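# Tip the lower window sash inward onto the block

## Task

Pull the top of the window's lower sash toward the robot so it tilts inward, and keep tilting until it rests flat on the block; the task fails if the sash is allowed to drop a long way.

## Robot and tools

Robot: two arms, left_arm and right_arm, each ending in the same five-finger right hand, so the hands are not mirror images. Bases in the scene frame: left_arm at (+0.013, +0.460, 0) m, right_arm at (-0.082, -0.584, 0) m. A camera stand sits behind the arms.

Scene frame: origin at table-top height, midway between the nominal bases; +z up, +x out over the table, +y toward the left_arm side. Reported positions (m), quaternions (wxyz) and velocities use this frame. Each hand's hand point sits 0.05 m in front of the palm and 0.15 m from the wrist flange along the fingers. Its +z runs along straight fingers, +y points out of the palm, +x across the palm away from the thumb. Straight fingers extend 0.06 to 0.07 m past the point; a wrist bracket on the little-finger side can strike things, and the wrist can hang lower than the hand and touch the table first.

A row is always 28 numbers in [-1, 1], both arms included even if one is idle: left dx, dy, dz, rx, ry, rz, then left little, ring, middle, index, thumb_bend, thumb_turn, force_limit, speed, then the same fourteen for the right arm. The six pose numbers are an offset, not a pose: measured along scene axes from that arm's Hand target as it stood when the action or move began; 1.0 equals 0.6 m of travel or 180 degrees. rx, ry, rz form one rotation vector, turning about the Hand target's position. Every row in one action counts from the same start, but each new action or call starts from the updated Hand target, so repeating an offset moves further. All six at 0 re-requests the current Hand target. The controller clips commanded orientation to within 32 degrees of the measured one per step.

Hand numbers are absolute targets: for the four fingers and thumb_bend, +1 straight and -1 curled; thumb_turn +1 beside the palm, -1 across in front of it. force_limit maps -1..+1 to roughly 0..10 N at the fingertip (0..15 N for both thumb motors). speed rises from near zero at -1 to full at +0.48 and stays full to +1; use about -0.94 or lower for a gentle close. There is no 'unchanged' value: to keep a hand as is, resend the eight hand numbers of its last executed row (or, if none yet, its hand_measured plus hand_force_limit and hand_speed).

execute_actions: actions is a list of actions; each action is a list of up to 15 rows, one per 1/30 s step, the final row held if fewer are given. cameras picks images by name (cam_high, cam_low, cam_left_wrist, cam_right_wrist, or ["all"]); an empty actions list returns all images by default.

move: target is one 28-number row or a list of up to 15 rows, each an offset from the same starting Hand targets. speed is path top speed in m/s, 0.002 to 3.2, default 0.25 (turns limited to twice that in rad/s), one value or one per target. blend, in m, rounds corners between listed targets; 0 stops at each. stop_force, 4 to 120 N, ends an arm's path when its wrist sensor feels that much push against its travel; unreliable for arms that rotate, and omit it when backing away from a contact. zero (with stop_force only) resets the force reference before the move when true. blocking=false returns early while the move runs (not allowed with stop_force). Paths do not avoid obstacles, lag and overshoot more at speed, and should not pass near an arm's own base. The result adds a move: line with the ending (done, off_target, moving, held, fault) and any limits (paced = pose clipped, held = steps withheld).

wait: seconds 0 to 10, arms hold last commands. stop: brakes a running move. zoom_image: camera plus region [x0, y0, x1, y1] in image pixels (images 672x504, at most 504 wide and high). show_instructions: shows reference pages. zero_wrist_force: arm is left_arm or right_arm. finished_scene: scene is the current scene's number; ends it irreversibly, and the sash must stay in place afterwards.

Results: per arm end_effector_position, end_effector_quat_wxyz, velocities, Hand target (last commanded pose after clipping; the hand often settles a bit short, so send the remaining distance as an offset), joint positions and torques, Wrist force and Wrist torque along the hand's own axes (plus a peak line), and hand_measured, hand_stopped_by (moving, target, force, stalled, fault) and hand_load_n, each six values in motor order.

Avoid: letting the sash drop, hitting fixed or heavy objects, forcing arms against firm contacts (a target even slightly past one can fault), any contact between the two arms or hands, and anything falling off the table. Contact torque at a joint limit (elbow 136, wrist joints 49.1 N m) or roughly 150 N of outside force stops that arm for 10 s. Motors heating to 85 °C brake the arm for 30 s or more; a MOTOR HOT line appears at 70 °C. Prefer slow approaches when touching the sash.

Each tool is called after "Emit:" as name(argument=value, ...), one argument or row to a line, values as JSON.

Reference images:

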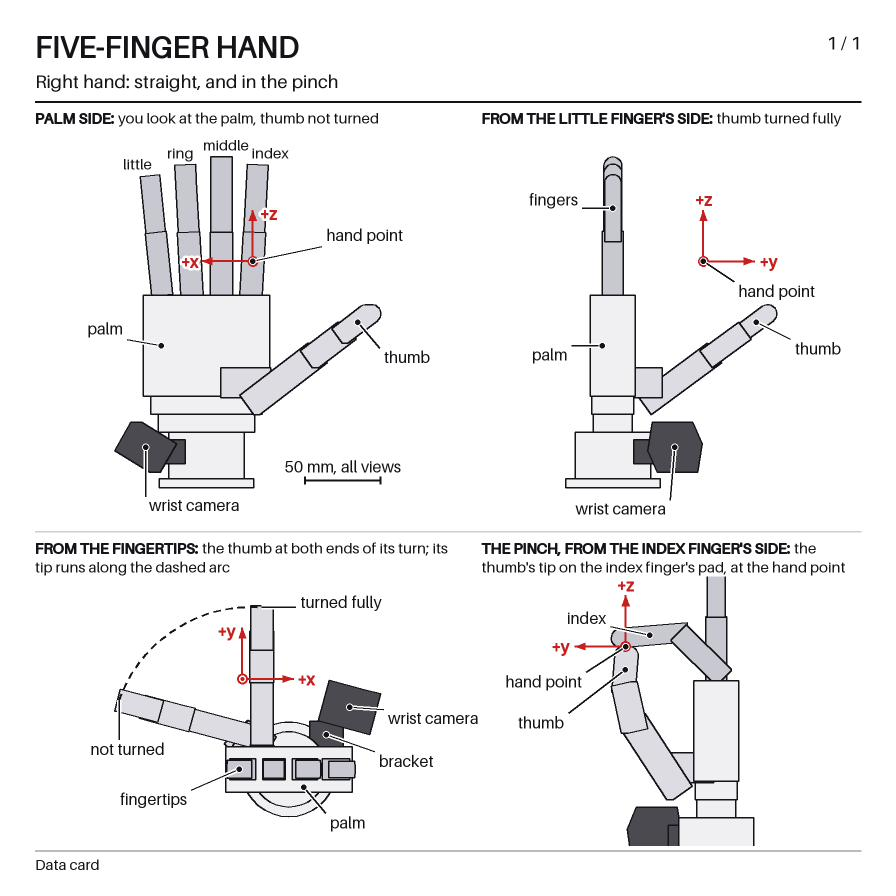

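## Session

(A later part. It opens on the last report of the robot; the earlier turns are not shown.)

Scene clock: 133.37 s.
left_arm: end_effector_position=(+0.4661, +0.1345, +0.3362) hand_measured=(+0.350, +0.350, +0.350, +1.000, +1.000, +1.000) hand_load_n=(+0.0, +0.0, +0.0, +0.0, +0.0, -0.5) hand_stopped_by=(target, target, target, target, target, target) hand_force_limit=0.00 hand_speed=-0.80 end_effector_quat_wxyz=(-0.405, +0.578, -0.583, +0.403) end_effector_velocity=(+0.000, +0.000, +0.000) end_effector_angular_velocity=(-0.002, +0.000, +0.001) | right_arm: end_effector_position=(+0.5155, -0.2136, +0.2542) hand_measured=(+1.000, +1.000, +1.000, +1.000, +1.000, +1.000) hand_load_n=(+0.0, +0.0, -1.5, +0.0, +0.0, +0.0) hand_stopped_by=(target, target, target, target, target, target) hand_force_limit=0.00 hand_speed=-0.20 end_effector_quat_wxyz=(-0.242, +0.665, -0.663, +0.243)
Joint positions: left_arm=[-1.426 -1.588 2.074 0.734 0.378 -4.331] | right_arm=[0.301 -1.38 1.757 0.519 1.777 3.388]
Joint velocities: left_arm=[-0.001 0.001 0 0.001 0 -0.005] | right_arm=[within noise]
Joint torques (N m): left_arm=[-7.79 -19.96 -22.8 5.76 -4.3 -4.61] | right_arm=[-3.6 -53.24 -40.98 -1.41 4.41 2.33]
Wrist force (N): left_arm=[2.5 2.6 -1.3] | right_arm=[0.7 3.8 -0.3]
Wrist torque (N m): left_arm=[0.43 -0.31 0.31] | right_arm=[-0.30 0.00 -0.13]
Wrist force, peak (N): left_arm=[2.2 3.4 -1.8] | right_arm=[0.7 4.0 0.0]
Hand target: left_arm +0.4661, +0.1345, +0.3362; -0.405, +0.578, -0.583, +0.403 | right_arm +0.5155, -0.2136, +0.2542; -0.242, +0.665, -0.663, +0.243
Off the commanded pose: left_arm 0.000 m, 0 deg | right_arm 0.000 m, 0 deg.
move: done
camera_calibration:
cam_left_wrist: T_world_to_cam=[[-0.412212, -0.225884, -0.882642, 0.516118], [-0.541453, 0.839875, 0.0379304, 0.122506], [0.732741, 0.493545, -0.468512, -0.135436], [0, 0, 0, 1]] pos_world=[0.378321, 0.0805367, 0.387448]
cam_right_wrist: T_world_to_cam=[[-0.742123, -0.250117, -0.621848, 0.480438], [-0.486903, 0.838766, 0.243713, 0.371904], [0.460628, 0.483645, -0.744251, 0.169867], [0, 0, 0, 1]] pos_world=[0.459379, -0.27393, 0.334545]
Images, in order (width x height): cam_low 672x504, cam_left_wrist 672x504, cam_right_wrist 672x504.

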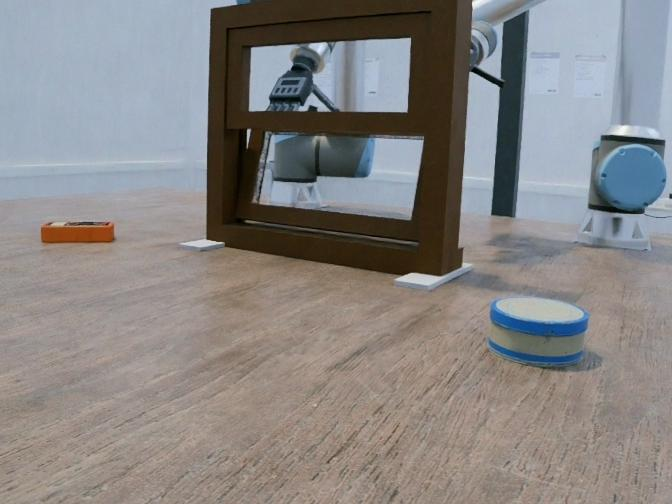

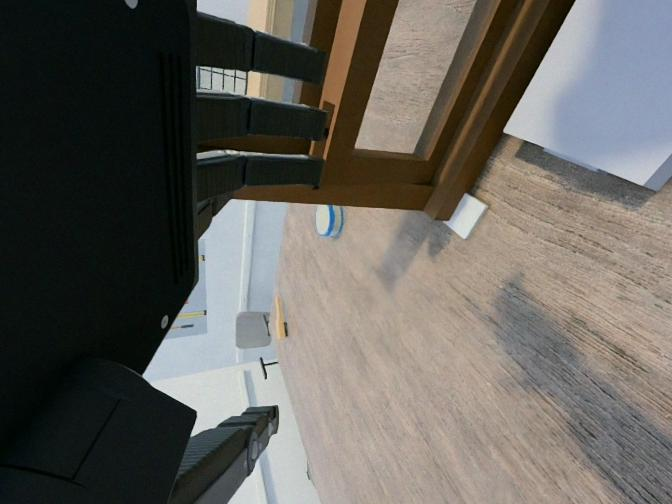

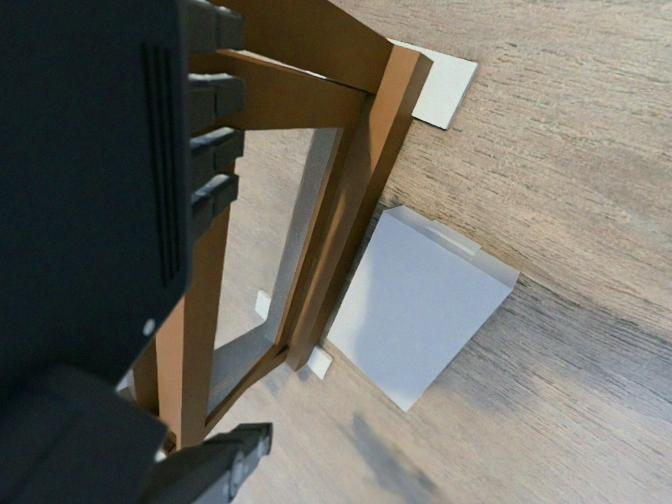

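Emit:
move(
  target=[
    [0,0,0,0,0,0,0.35,0.35,0.35,1,1,1,0,-0.8,-0.0377,0.0026,-0.016,0,0,0,1,1,1,1,1,1,0,-0.2],
    [0,0,0,0,0,0,0.35,0.35,0.35,1,1,1,0,-0.8,-0.084,0.0059,-0.045,0,0,0,1,1,1,1,1,1,0,-0.2],
    [0,0,0,0,0,0,0.35,0.35,0.35,1,1,1,0,-0.8,-0.1245,0.0087,-0.0815,0,0,0,1,1,1,1,1,1,0,-0.2],
  ],
  speed=0.04,
  blend=0.005,
  cameras=["all"],
)

Emit:
zoom_image(
  camera="cam_left_wrist",
  region=[190, 0, 490, 300],
)

Scene clock: 138.57 s.
left_arm: end_effector_position=(+0.4661, +0.1345, +0.3362) hand_measured=(+0.350, +0.350, +0.350, +1.000, +1.000, +1.000) hand_load_n=(+0.0, +0.0, +0.0, +0.0, +0.0, +0.0) hand_stopped_by=(target, target, target, target, target, target) hand_force_limit=0.00 hand_speed=-0.80 end_effector_quat_wxyz=(-0.405, +0.578, -0.583, +0.403) | right_arm: end_effector_position=(+0.4410, -0.2084, +0.2054) hand_measured=(+1.000, +1.000, +1.000, +1.000, +1.000, +1.000) hand_load_n=(+0.0, -3.0, +0.0, +0.0, +0.0, +0.0) hand_stopped_by=(target, target, target, target, target, target) hand_force_limit=0.00 hand_speed=-0.20 end_effector_quat_wxyz=(-0.242, +0.665, -0.663, +0.243)
Joint positions: left_arm=[-1.426 -1.588 2.074 0.735 0.378 -4.332] | right_arm=[0.359 -1.434 1.916 0.424 1.813 3.434]
Joint torques (N m): left_arm=[-7.98 -19.12 -23.18 6.31 -4.56 -3.55] | right_arm=[9.49 -54.75 -30.17 -2.22 4.91 2.33]
Wrist force (N): left_arm=[2.5 2.4 -1.6] | right_arm=[0.6 6.0 2.6]
Wrist torque (N m): left_arm=[0.42 -0.31 0.30] | right_arm=[-0.58 -0.11 -0.01]
Wrist force, peak (N): left_arm=[2.5 3.5 -1.0] | right_arm=[0.0 6.1 2.9]
Hand target: left_arm +0.4661, +0.1345, +0.3362; -0.405, +0.578, -0.583, +0.403 | right_arm +0.4408, -0.2084, +0.2053; -0.242, +0.665, -0.663, +0.243
Off the commanded pose: left_arm 0.000 m, 0 deg | right_arm 0.000 m, 0 deg.
move: done
camera_calibration:
cam_left_wrist: T_world_to_cam=[[-0.412239, -0.225873, -0.882633, 0.516124], [-0.541544, 0.839812, 0.0380167, 0.122513], [0.732659, 0.493657, -0.468524, -0.135409], [0, 0, 0, 1]] pos_world=[0.378321, 0.0805364, 0.387448]
cam_right_wrist: T_world_to_cam=[[-0.742123, -0.250117, -0.621848, 0.396104], [-0.486903, 0.838766, 0.243713, 0.343161], [0.460628, 0.483645, -0.744251, 0.16535], [0, 0, 0, 1]] pos_world=[0.384879, -0.26873, 0.285745]

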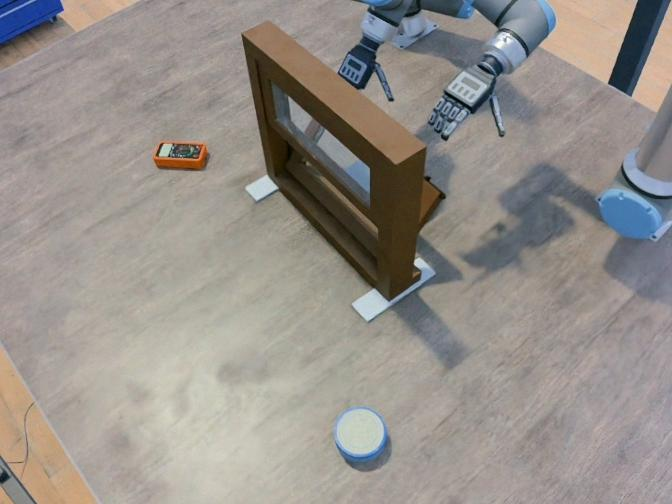

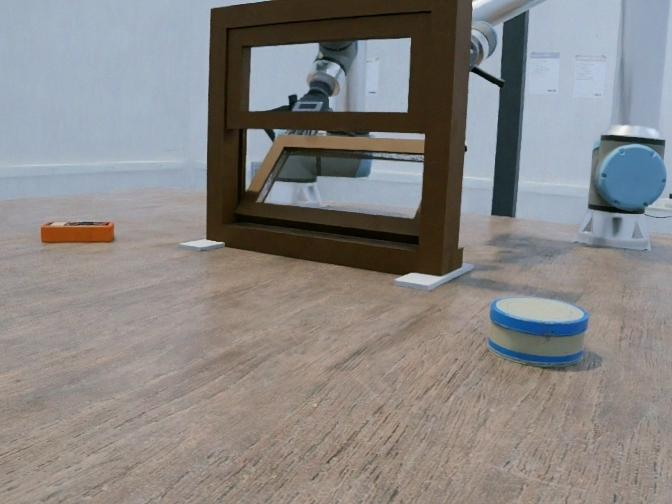

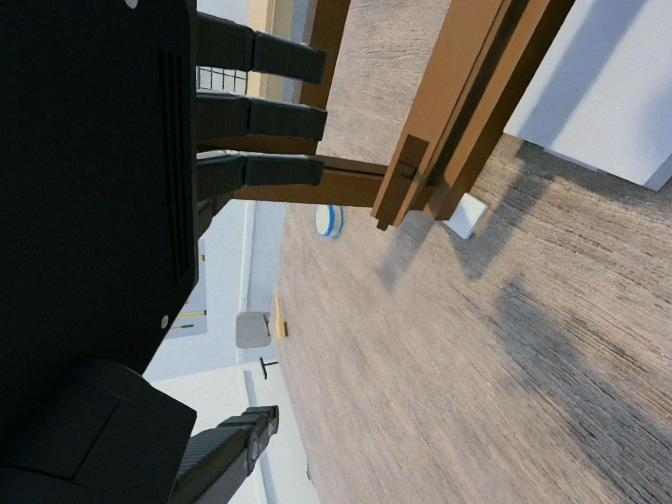

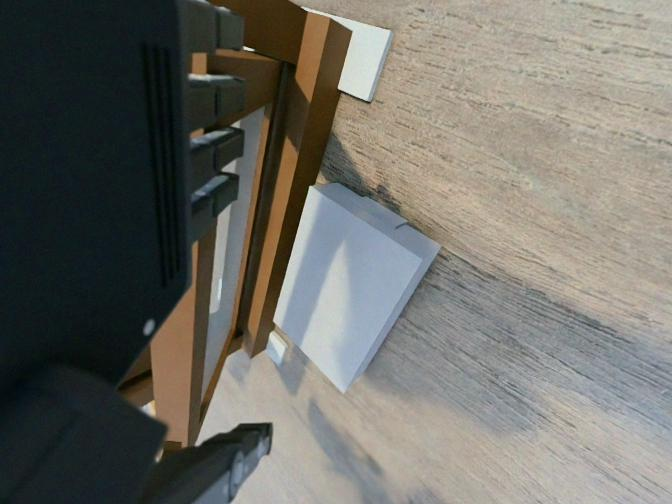

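Scaled by 1.680.

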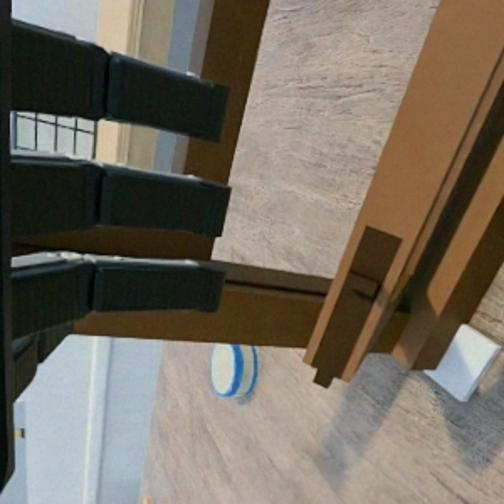

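Emit:
move(
  target=[
    [0,0,0,0,0,0,0.35,0.35,0.35,1,1,1,0,-0.8,-0.0347,0.0024,-0.052,0,0,0,1,1,1,1,1,1,0,-0.2],
    [0,0,0,0,0,0,0.35,0.35,0.35,1,1,1,0,-0.8,-0.0625,0.0044,-0.1083,0,0,0,1,1,1,1,1,1,0,-0.2],
    [0,0,0,0,0,0,0.35,0.35,0.35,1,1,1,0,-0.8,-0.081,0.0057,-0.169,0,0,0,1,1,1,1,1,1,0,-0.2],
  ],
  speed=0.04,
  blend=0.005,
  cameras=["all"],
)

Emit:
zoom_image(
  camera="cam_left_wrist",
  region=[240, 0, 640, 300],
)

Scene clock: 142.77 s.
left_arm: end_effector_position=(+0.4661, +0.1345, +0.3362) hand_measured=(+0.350, +0.350, +0.350, +1.000, +1.000, +1.000) hand_load_n=(+0.0, +0.0, +0.0, +0.0, +0.0, +0.0) hand_stopped_by=(target, target, target, target, target, target) hand_force_limit=0.00 hand_speed=-0.80 end_effector_quat_wxyz=(-0.405, +0.578, -0.583, +0.403) | right_arm: end_effector_position=(+0.3922, -0.2049, +0.1041) hand_measured=(+1.000, +1.000, +1.000, +1.000, +1.000, +1.000) hand_load_n=(+0.0, -4.5, +0.0, +0.0, +0.0, -0.5) hand_stopped_by=(target, target, target, target, target, target) hand_force_limit=0.00 hand_speed=-0.20 end_effector_quat_wxyz=(-0.242, +0.665, -0.663, +0.243)
Joint positions: left_arm=[-1.426 -1.588 2.074 0.735 0.378 -4.332] | right_arm=[0.406 -1.384 2.072 0.229 1.841 3.472]
Joint torques (N m): left_arm=[-11.01 -19.73 -23.32 6.32 -4.47 -3.52] | right_arm=[8.78 -36.72 -28.27 -2.78 5.61 2.13]
Wrist force (N): left_arm=[1.9 2.9 -1.2] | right_arm=[-0.1 9.8 0.8]
Wrist torque (N m): left_arm=[0.47 -0.23 0.28] | right_arm=[-0.51 -0.05 0.14]
Wrist force, peak (N): left_arm=[2.3 3.6 -1.4] | right_arm=[-0.4 10.8 -1.3]
Hand target: left_arm +0.4661, +0.1345, +0.3362; -0.405, +0.578, -0.583, +0.403 | right_arm +0.3922, -0.2049, +0.1039; -0.242, +0.665, -0.663, +0.243
Off the commanded pose: left_arm 0.000 m, 0 deg | right_arm 0.000 m, 0 deg.
move: done
camera_calibration:
cam_left_wrist: T_world_to_cam=[[-0.412239, -0.225873, -0.882633, 0.516124], [-0.541544, 0.839812, 0.0380167, 0.122513], [0.732659, 0.493657, -0.468524, -0.135409], [0, 0, 0, 1]] pos_world=[0.378321, 0.0805364, 0.387448]
cam_right_wrist: T_world_to_cam=[[-0.742123, -0.250117, -0.621848, 0.297758], [-0.486903, 0.838766, 0.243713, 0.341309], [0.460628, 0.483645, -0.744251, 0.110671], [0, 0, 0, 1]] pos_world=[0.336179, -0.26533, 0.184345]

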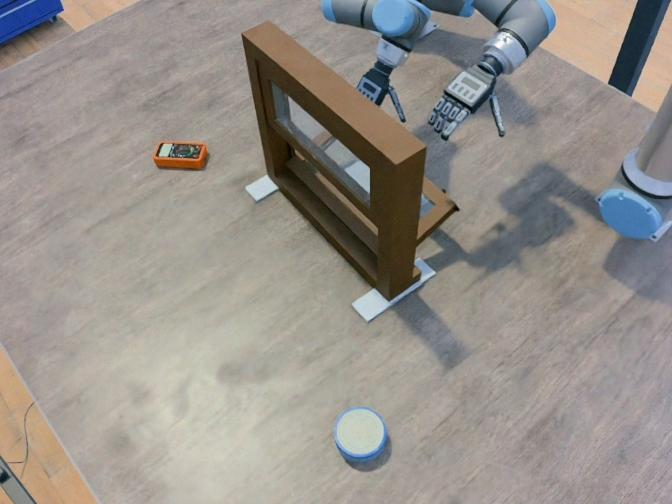

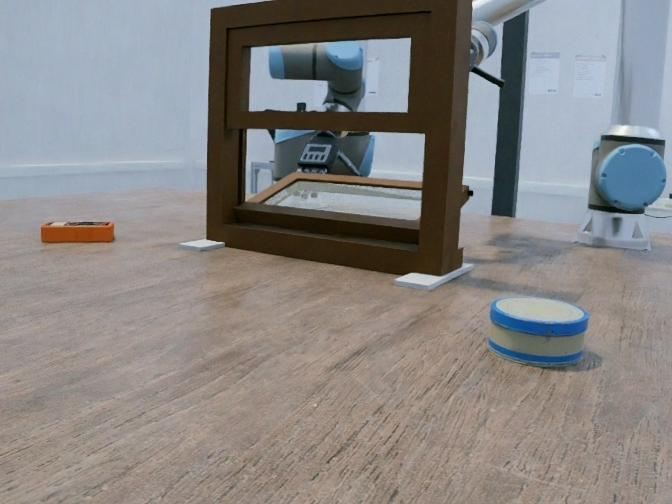

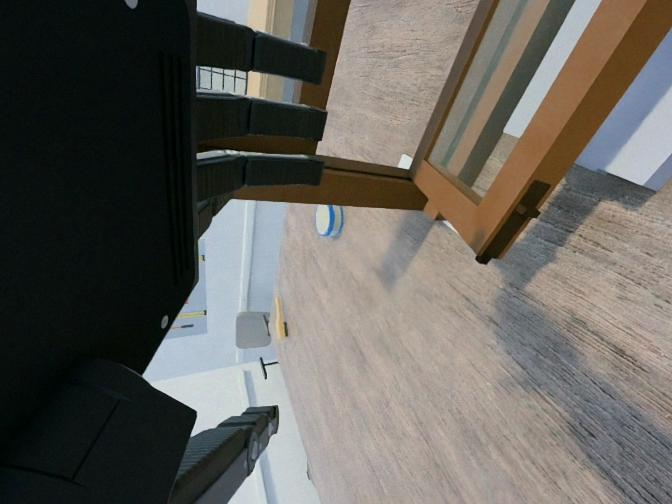

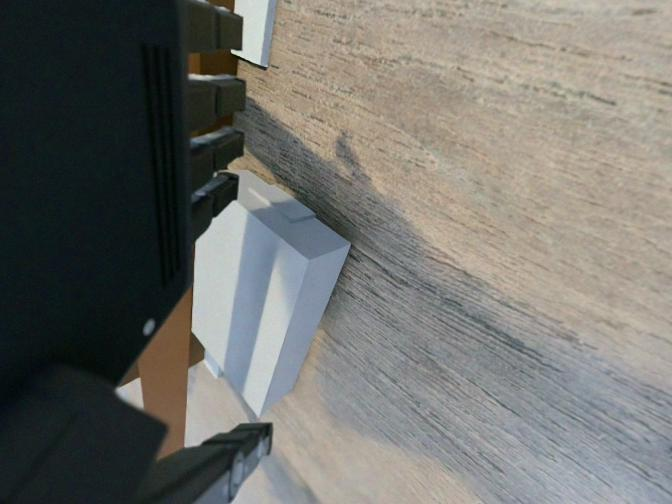

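Scaled by 1.260.

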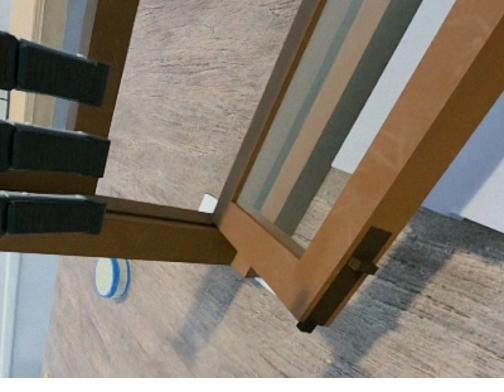

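Emit:
move(
  target=[
    [0,0,0,0,0,0,0.35,0.35,0.35,1,1,1,0,-0.8,-0.009,0.0006,-0.0623,0,0,0,1,1,1,1,1,1,0,-0.2],
    [0,0,0,0,0,0,0.35,0.35,0.35,1,1,1,0,-0.8,-0.0103,0.0006,-0.1112,0,0,0,1,1,1,1,1,1,0,-0.2],
  ],
  speed=0.03,
  stop_force=10,
  cameras=["all"],
)

Emit:
zoom_image(
  camera="cam_left_wrist",
  region=[300, 0, 672, 350],
)

Scene clock: 147.13 s.
left_arm: end_effector_position=(+0.4661, +0.1345, +0.3362) hand_measured=(+0.350, +0.350, +0.350, +1.000, +1.000, +1.000) hand_load_n=(+0.0, +0.0, +0.0, +0.0, +0.0, -0.5) hand_stopped_by=(target, target, target, target, target, target) hand_force_limit=0.00 hand_speed=-0.80 end_effector_quat_wxyz=(-0.405, +0.578, -0.583, +0.403) | right_arm: end_effector_position=(+0.3860, -0.2046, +0.0371) hand_measured=(+1.000, +1.000, +1.000, +1.000, +1.000, +1.000) hand_load_n=(+0.0, -3.0, +0.0, -1.0, +0.0, +0.0) hand_stopped_by=(target, target, target, target, target, target) hand_force_limit=0.00 hand_speed=-0.20 end_effector_quat_wxyz=(-0.242, +0.665, -0.663, +0.243)
Joint positions: left_arm=[-1.426 -1.588 2.074 0.735 0.378 -4.332] | right_arm=[0.412 -1.303 2.125 0.096 1.845 3.477]
Joint torques (N m): left_arm=[-10.14 -18.33 -23.4 6 -4.23 -3.14] | right_arm=[9.67 -40.6 -23.58 -2.77 5.11 2.22]
Wrist force (N): left_arm=[2.2 2.7 -1.2] | right_arm=[0.8 8.9 2.9]
Wrist torque (N m): left_arm=[0.44 -0.27 0.31] | right_arm=[-0.65 -0.09 0.06]
Wrist force, peak (N): left_arm=[2.8 2.9 -1.9] | right_arm=[-0.4 13.3 -2.1]
Hand target: left_arm +0.4661, +0.1345, +0.3362; -0.405, +0.578, -0.583, +0.403 | right_arm +0.3860, -0.2046, +0.0371; -0.242, +0.665, -0.663, +0.243
Off the commanded pose: left_arm 0.000 m, 0 deg | right_arm 0.000 m, 0 deg.
move: done
camera_calibration:
cam_left_wrist: T_world_to_cam=[[-0.412239, -0.225873, -0.882633, 0.516124], [-0.541544, 0.839812, 0.0380167, 0.122513], [0.732659, 0.493657, -0.468524, -0.135409], [0, 0, 0, 1]] pos_world=[0.378321, 0.0805364, 0.387448]
cam_right_wrist: T_world_to_cam=[[-0.742093, -0.250169, -0.621863, 0.251559], [-0.486949, 0.838751, 0.243675, 0.354227], [0.460629, 0.483645, -0.74425, 0.0635888], [0, 0, 0, 1]] pos_world=[0.32988, -0.26493, 0.117445]

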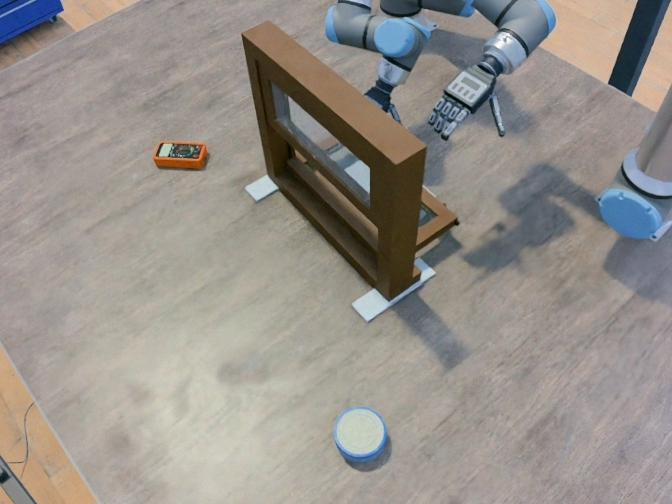

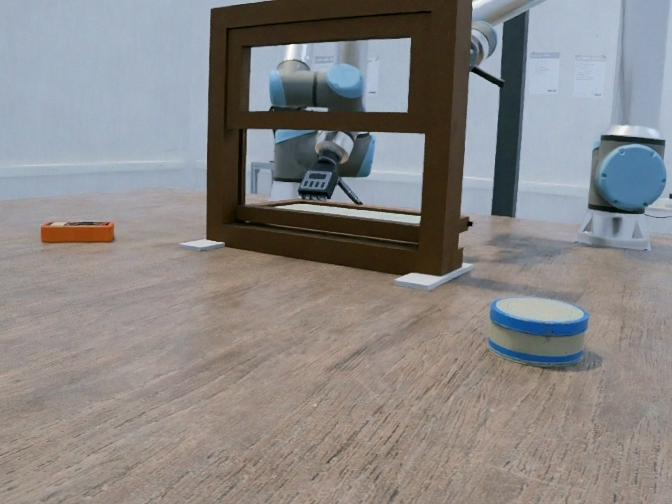

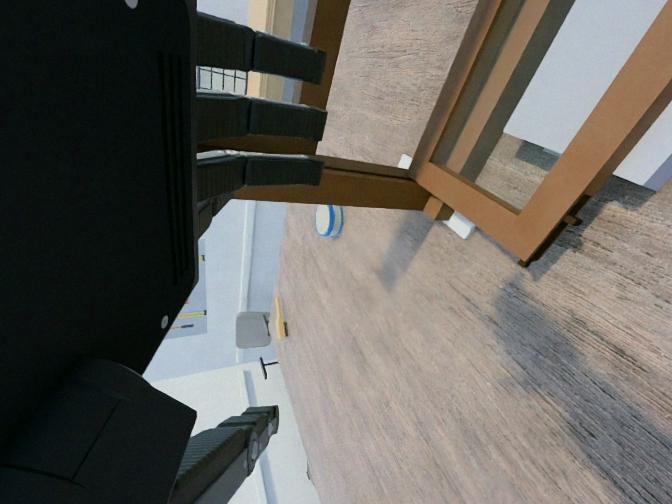

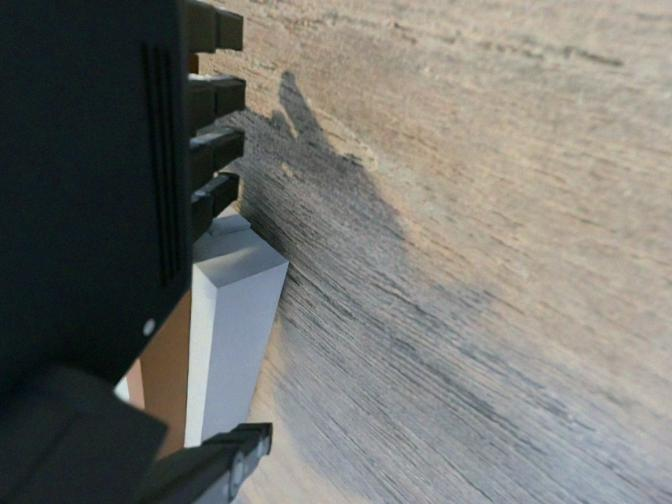

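Scaled by 1.355.

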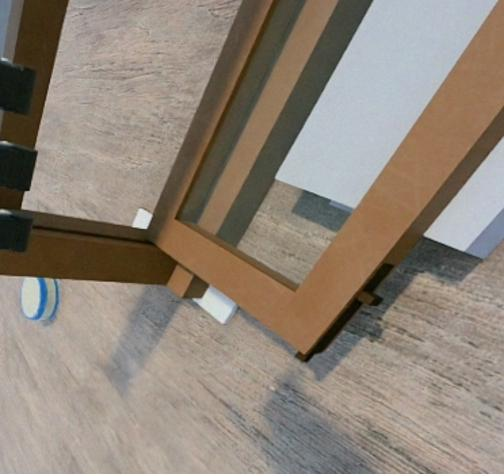

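Emit:
move(
  target=[
    [0,0,0,0,0,0,0.35,0.35,0.35,1,1,1,0,-0.8,-0.003,0.0,-0.0133,0,0,0,1,1,1,1,1,1,0,-0.2],
    [0,0,0,0,0,0,0.35,0.35,0.35,1,1,1,0,-0.8,-0.013,0.000,-0.0133,0,0,0,1,1,1,1,1,1,0,-0.2],
  ],
  speed=0.02,
  stop_force=10,
  cameras=["all"],
)

Emit:
zoom_image(
  camera="cam_low",
  region=[220, 130, 500, 270],
)

Scene clock: 149.83 s.
left_arm: end_effector_position=(+0.4661, +0.1345, +0.3362) hand_measured=(+0.350, +0.350, +0.350, +1.000, +1.000, +1.000) hand_load_n=(+0.0, +0.0, +0.0, +0.0, +0.0, +0.0) hand_stopped_by=(target, target, target, target, target, target) hand_force_limit=0.00 hand_speed=-0.80 end_effector_quat_wxyz=(-0.405, +0.578, -0.583, +0.403) | right_arm: end_effector_position=(+0.3782, -0.2046, +0.0292) hand_measured=(+1.000, +1.000, +1.000, +1.000, +1.000, +1.000) hand_load_n=(+0.0, +0.0, +0.0, +0.0, +0.0, +0.0) hand_stopped_by=(target, target, target, target, target, target) hand_force_limit=0.00 hand_speed=-0.20 end_effector_quat_wxyz=(-0.242, +0.665, -0.663, +0.243)
Joint positions: left_arm=[-1.426 -1.588 2.074 0.735 0.378 -4.332] | right_arm=[0.419 -1.299 2.14 0.078 1.849 3.483]
Joint torques (N m): left_arm=[-8.57 -19.74 -23.2 6.08 -4.46 -3.2] | right_arm=[12.31 -53.4 -17.56 -1.33 4.53 2.36]
Wrist force (N): left_arm=[2.3 2.5 -1.1] | right_arm=[0.7 2.1 1.3]
Wrist torque (N m): left_arm=[0.40 -0.31 0.30] | right_arm=[-0.35 -0.01 -0.15]
Wrist force, peak (N): left_arm=[2.3 3.1 -2.0] | right_arm=[0.9 9.5 3.4]
Hand target: left_arm +0.4661, +0.1345, +0.3362; -0.405, +0.578, -0.583, +0.403 | right_arm +0.3782, -0.2046, +0.0292; -0.242, +0.665, -0.663, +0.243
Off the commanded pose: left_arm 0.000 m, 0 deg | right_arm 0.000 m, 0 deg.
move: done
camera_calibration:
cam_left_wrist: T_world_to_cam=[[-0.412239, -0.225873, -0.882633, 0.516124], [-0.541544, 0.839812, 0.0380167, 0.122513], [0.732659, 0.493657, -0.468524, -0.135409], [0, 0, 0, 1]] pos_world=[0.378321, 0.0805364, 0.387448]
cam_right_wrist: T_world_to_cam=[[-0.742123, -0.250117, -0.621848, 0.240879], [-0.486903, 0.838766, 0.243713, 0.352338], [0.460628, 0.483645, -0.744251, 0.0613022], [0, 0, 0, 1]] pos_world=[0.322079, -0.26493, 0.109545]

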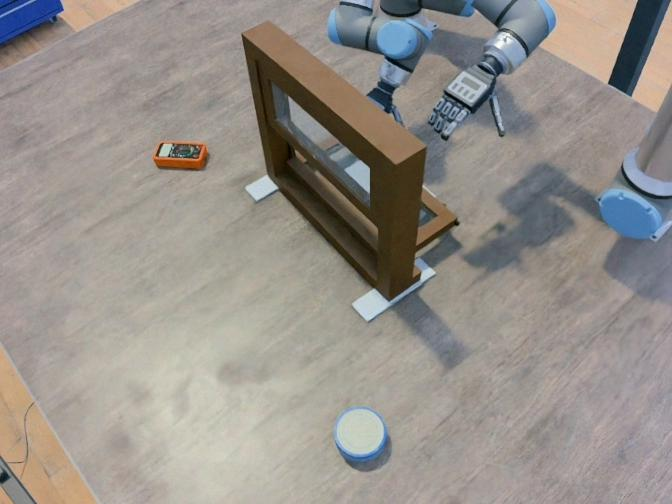

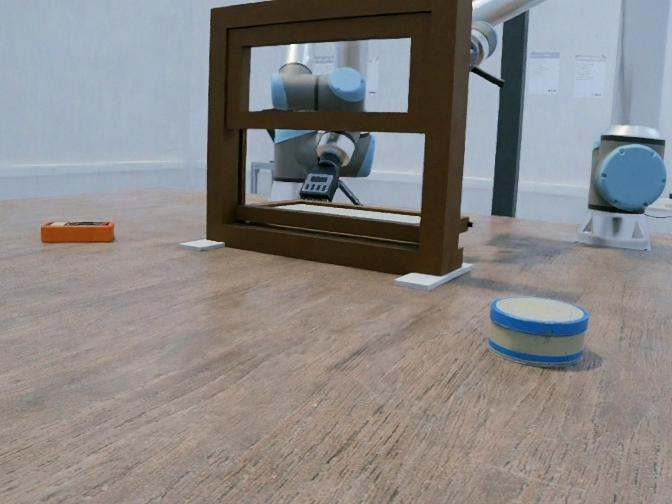

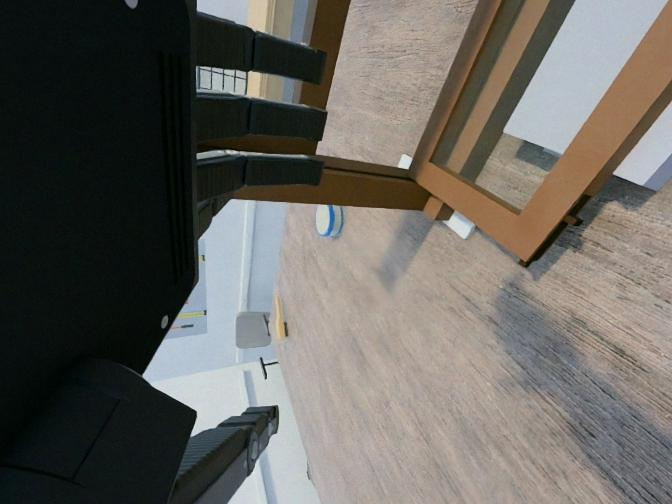

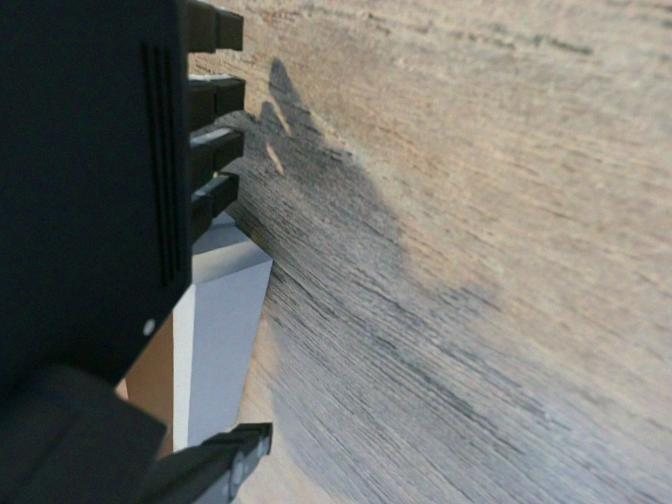

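Scaled by 1.800.

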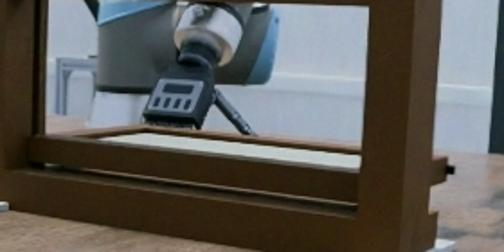

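Emit:
move(
  target=[
    [0,0,0,0,0,0,0.35,0.35,0.35,1,1,1,0,-0.8,-0.09,0.0,0.0,0,0,0,1,1,1,1,1,1,0,-0.2],
    [0,0,0,0,0,0,0.35,0.35,0.35,1,1,1,0,-0.8,-0.09,-0.05,0.3,0,0,0,1,1,1,1,1,1,0,-0.2],
  ],
  speed=0.08,
  cameras=["all"],
)

Emit:
zoom_image(
  camera="cam_right_wrist",
  region=[180, 0, 580, 400],
)

Scene clock: 154.37 s.
left_arm: end_effector_position=(+0.4661, +0.1345, +0.3362) hand_measured=(+0.350, +0.350, +0.350, +1.000, +1.000, +1.000) hand_load_n=(+0.0, +0.0, +0.0, +0.0, +0.0, +0.0) hand_stopped_by=(target, target, target, target, target, target) hand_force_limit=0.00 hand_speed=-0.80 end_effector_quat_wxyz=(-0.405, +0.578, -0.583, +0.403) | right_arm: end_effector_position=(+0.3242, -0.2345, +0.2089) hand_measured=(+1.000, +1.000, +1.000, +1.000, +1.000, +1.000) hand_load_n=(+0.0, +0.0, +0.0, +0.0, +0.0, +0.0) hand_stopped_by=(target, target, target, target, target, target) hand_force_limit=0.00 hand_speed=-0.20 end_effector_quat_wxyz=(-0.242, +0.665, -0.663, +0.243)
Joint positions: left_arm=[-1.426 -1.588 2.074 0.735 0.378 -4.332] | right_arm=[0.408 -1.608 2.097 0.428 1.843 3.474]
Joint torques (N m): left_arm=[-7.83 -19.86 -22.86 6.35 -4.14 -3.12] | right_arm=[-11.52 -38.1 -41.17 5.34 -2.89 -2.5]
Wrist force (N): left_arm=[2.0 3.0 -1.4] | right_arm=[0.9 2.2 1.1]
Wrist torque (N m): left_arm=[0.49 -0.24 0.28] | right_arm=[-0.34 -0.03 0.15]
Wrist force, peak (N): left_arm=[2.3 3.4 -1.7] | right_arm=[0.9 2.2 1.8]
Hand target: left_arm +0.4661, +0.1345, +0.3362; -0.405, +0.578, -0.583, +0.403 | right_arm +0.3242, -0.2346, +0.2092; -0.242, +0.665, -0.663, +0.243
Off the commanded pose: left_arm 0.000 m, 0 deg | right_arm 0.000 m, 0 deg.
move: done
camera_calibration:
cam_left_wrist: T_world_to_cam=[[-0.412239, -0.225873, -0.882633, 0.516124], [-0.541544, 0.839812, 0.0380167, 0.122513], [0.732659, 0.493657, -0.468524, -0.135409], [0, 0, 0, 1]] pos_world=[0.378321, 0.0805364, 0.387448]
cam_right_wrist: T_world_to_cam=[[-0.742093, -0.250169, -0.621863, 0.305029], [-0.486949, 0.838751, 0.243675, 0.307432], [0.460629, 0.483645, -0.74425, 0.234427], [0, 0, 0, 1]] pos_world=[0.26808, -0.29493, 0.289245]

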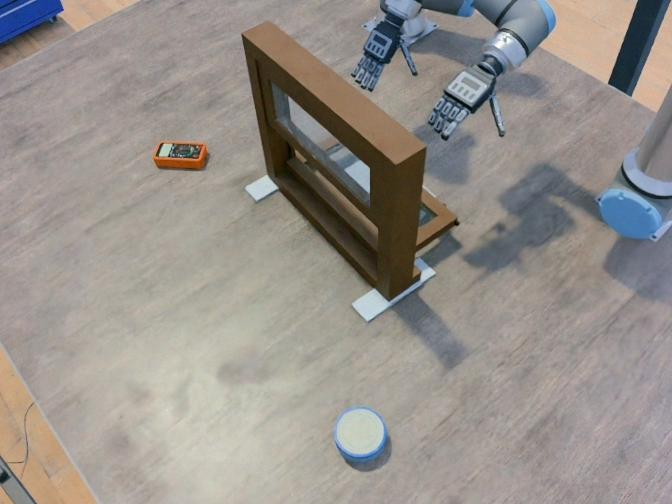

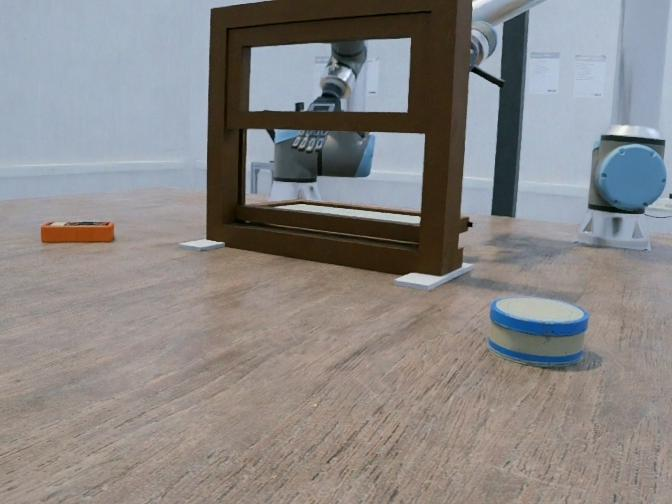

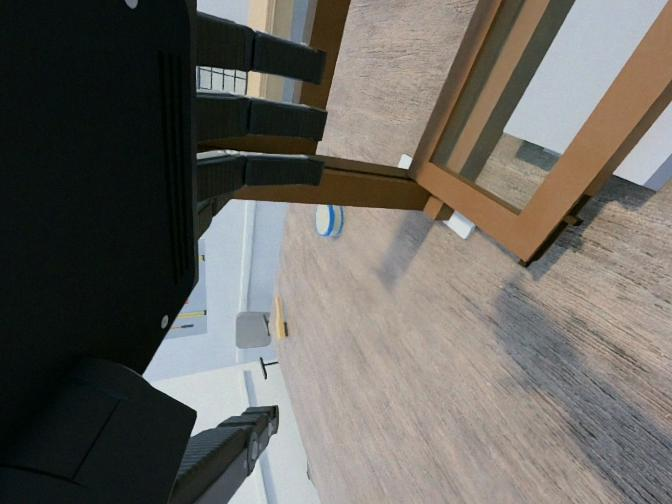

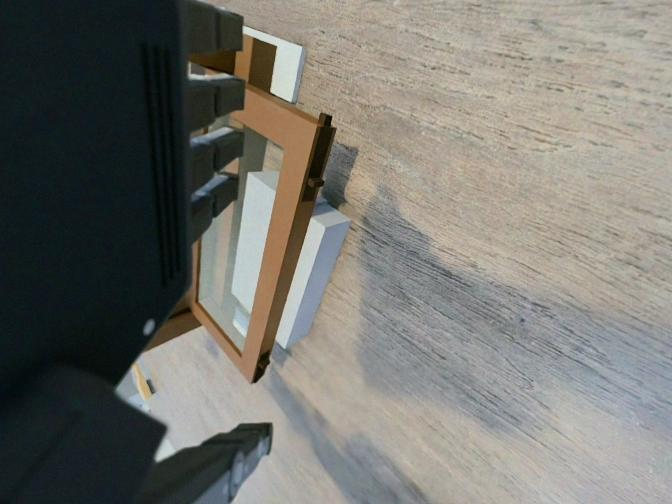

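Scaled by 1.260.

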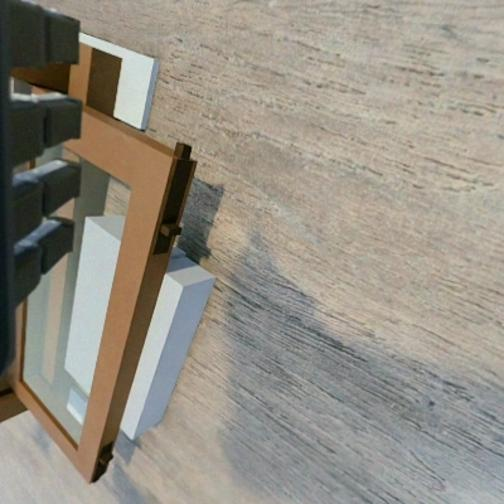

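Emit:
finished_scene(
  scene=1,
)

The scene is finished: the task was done.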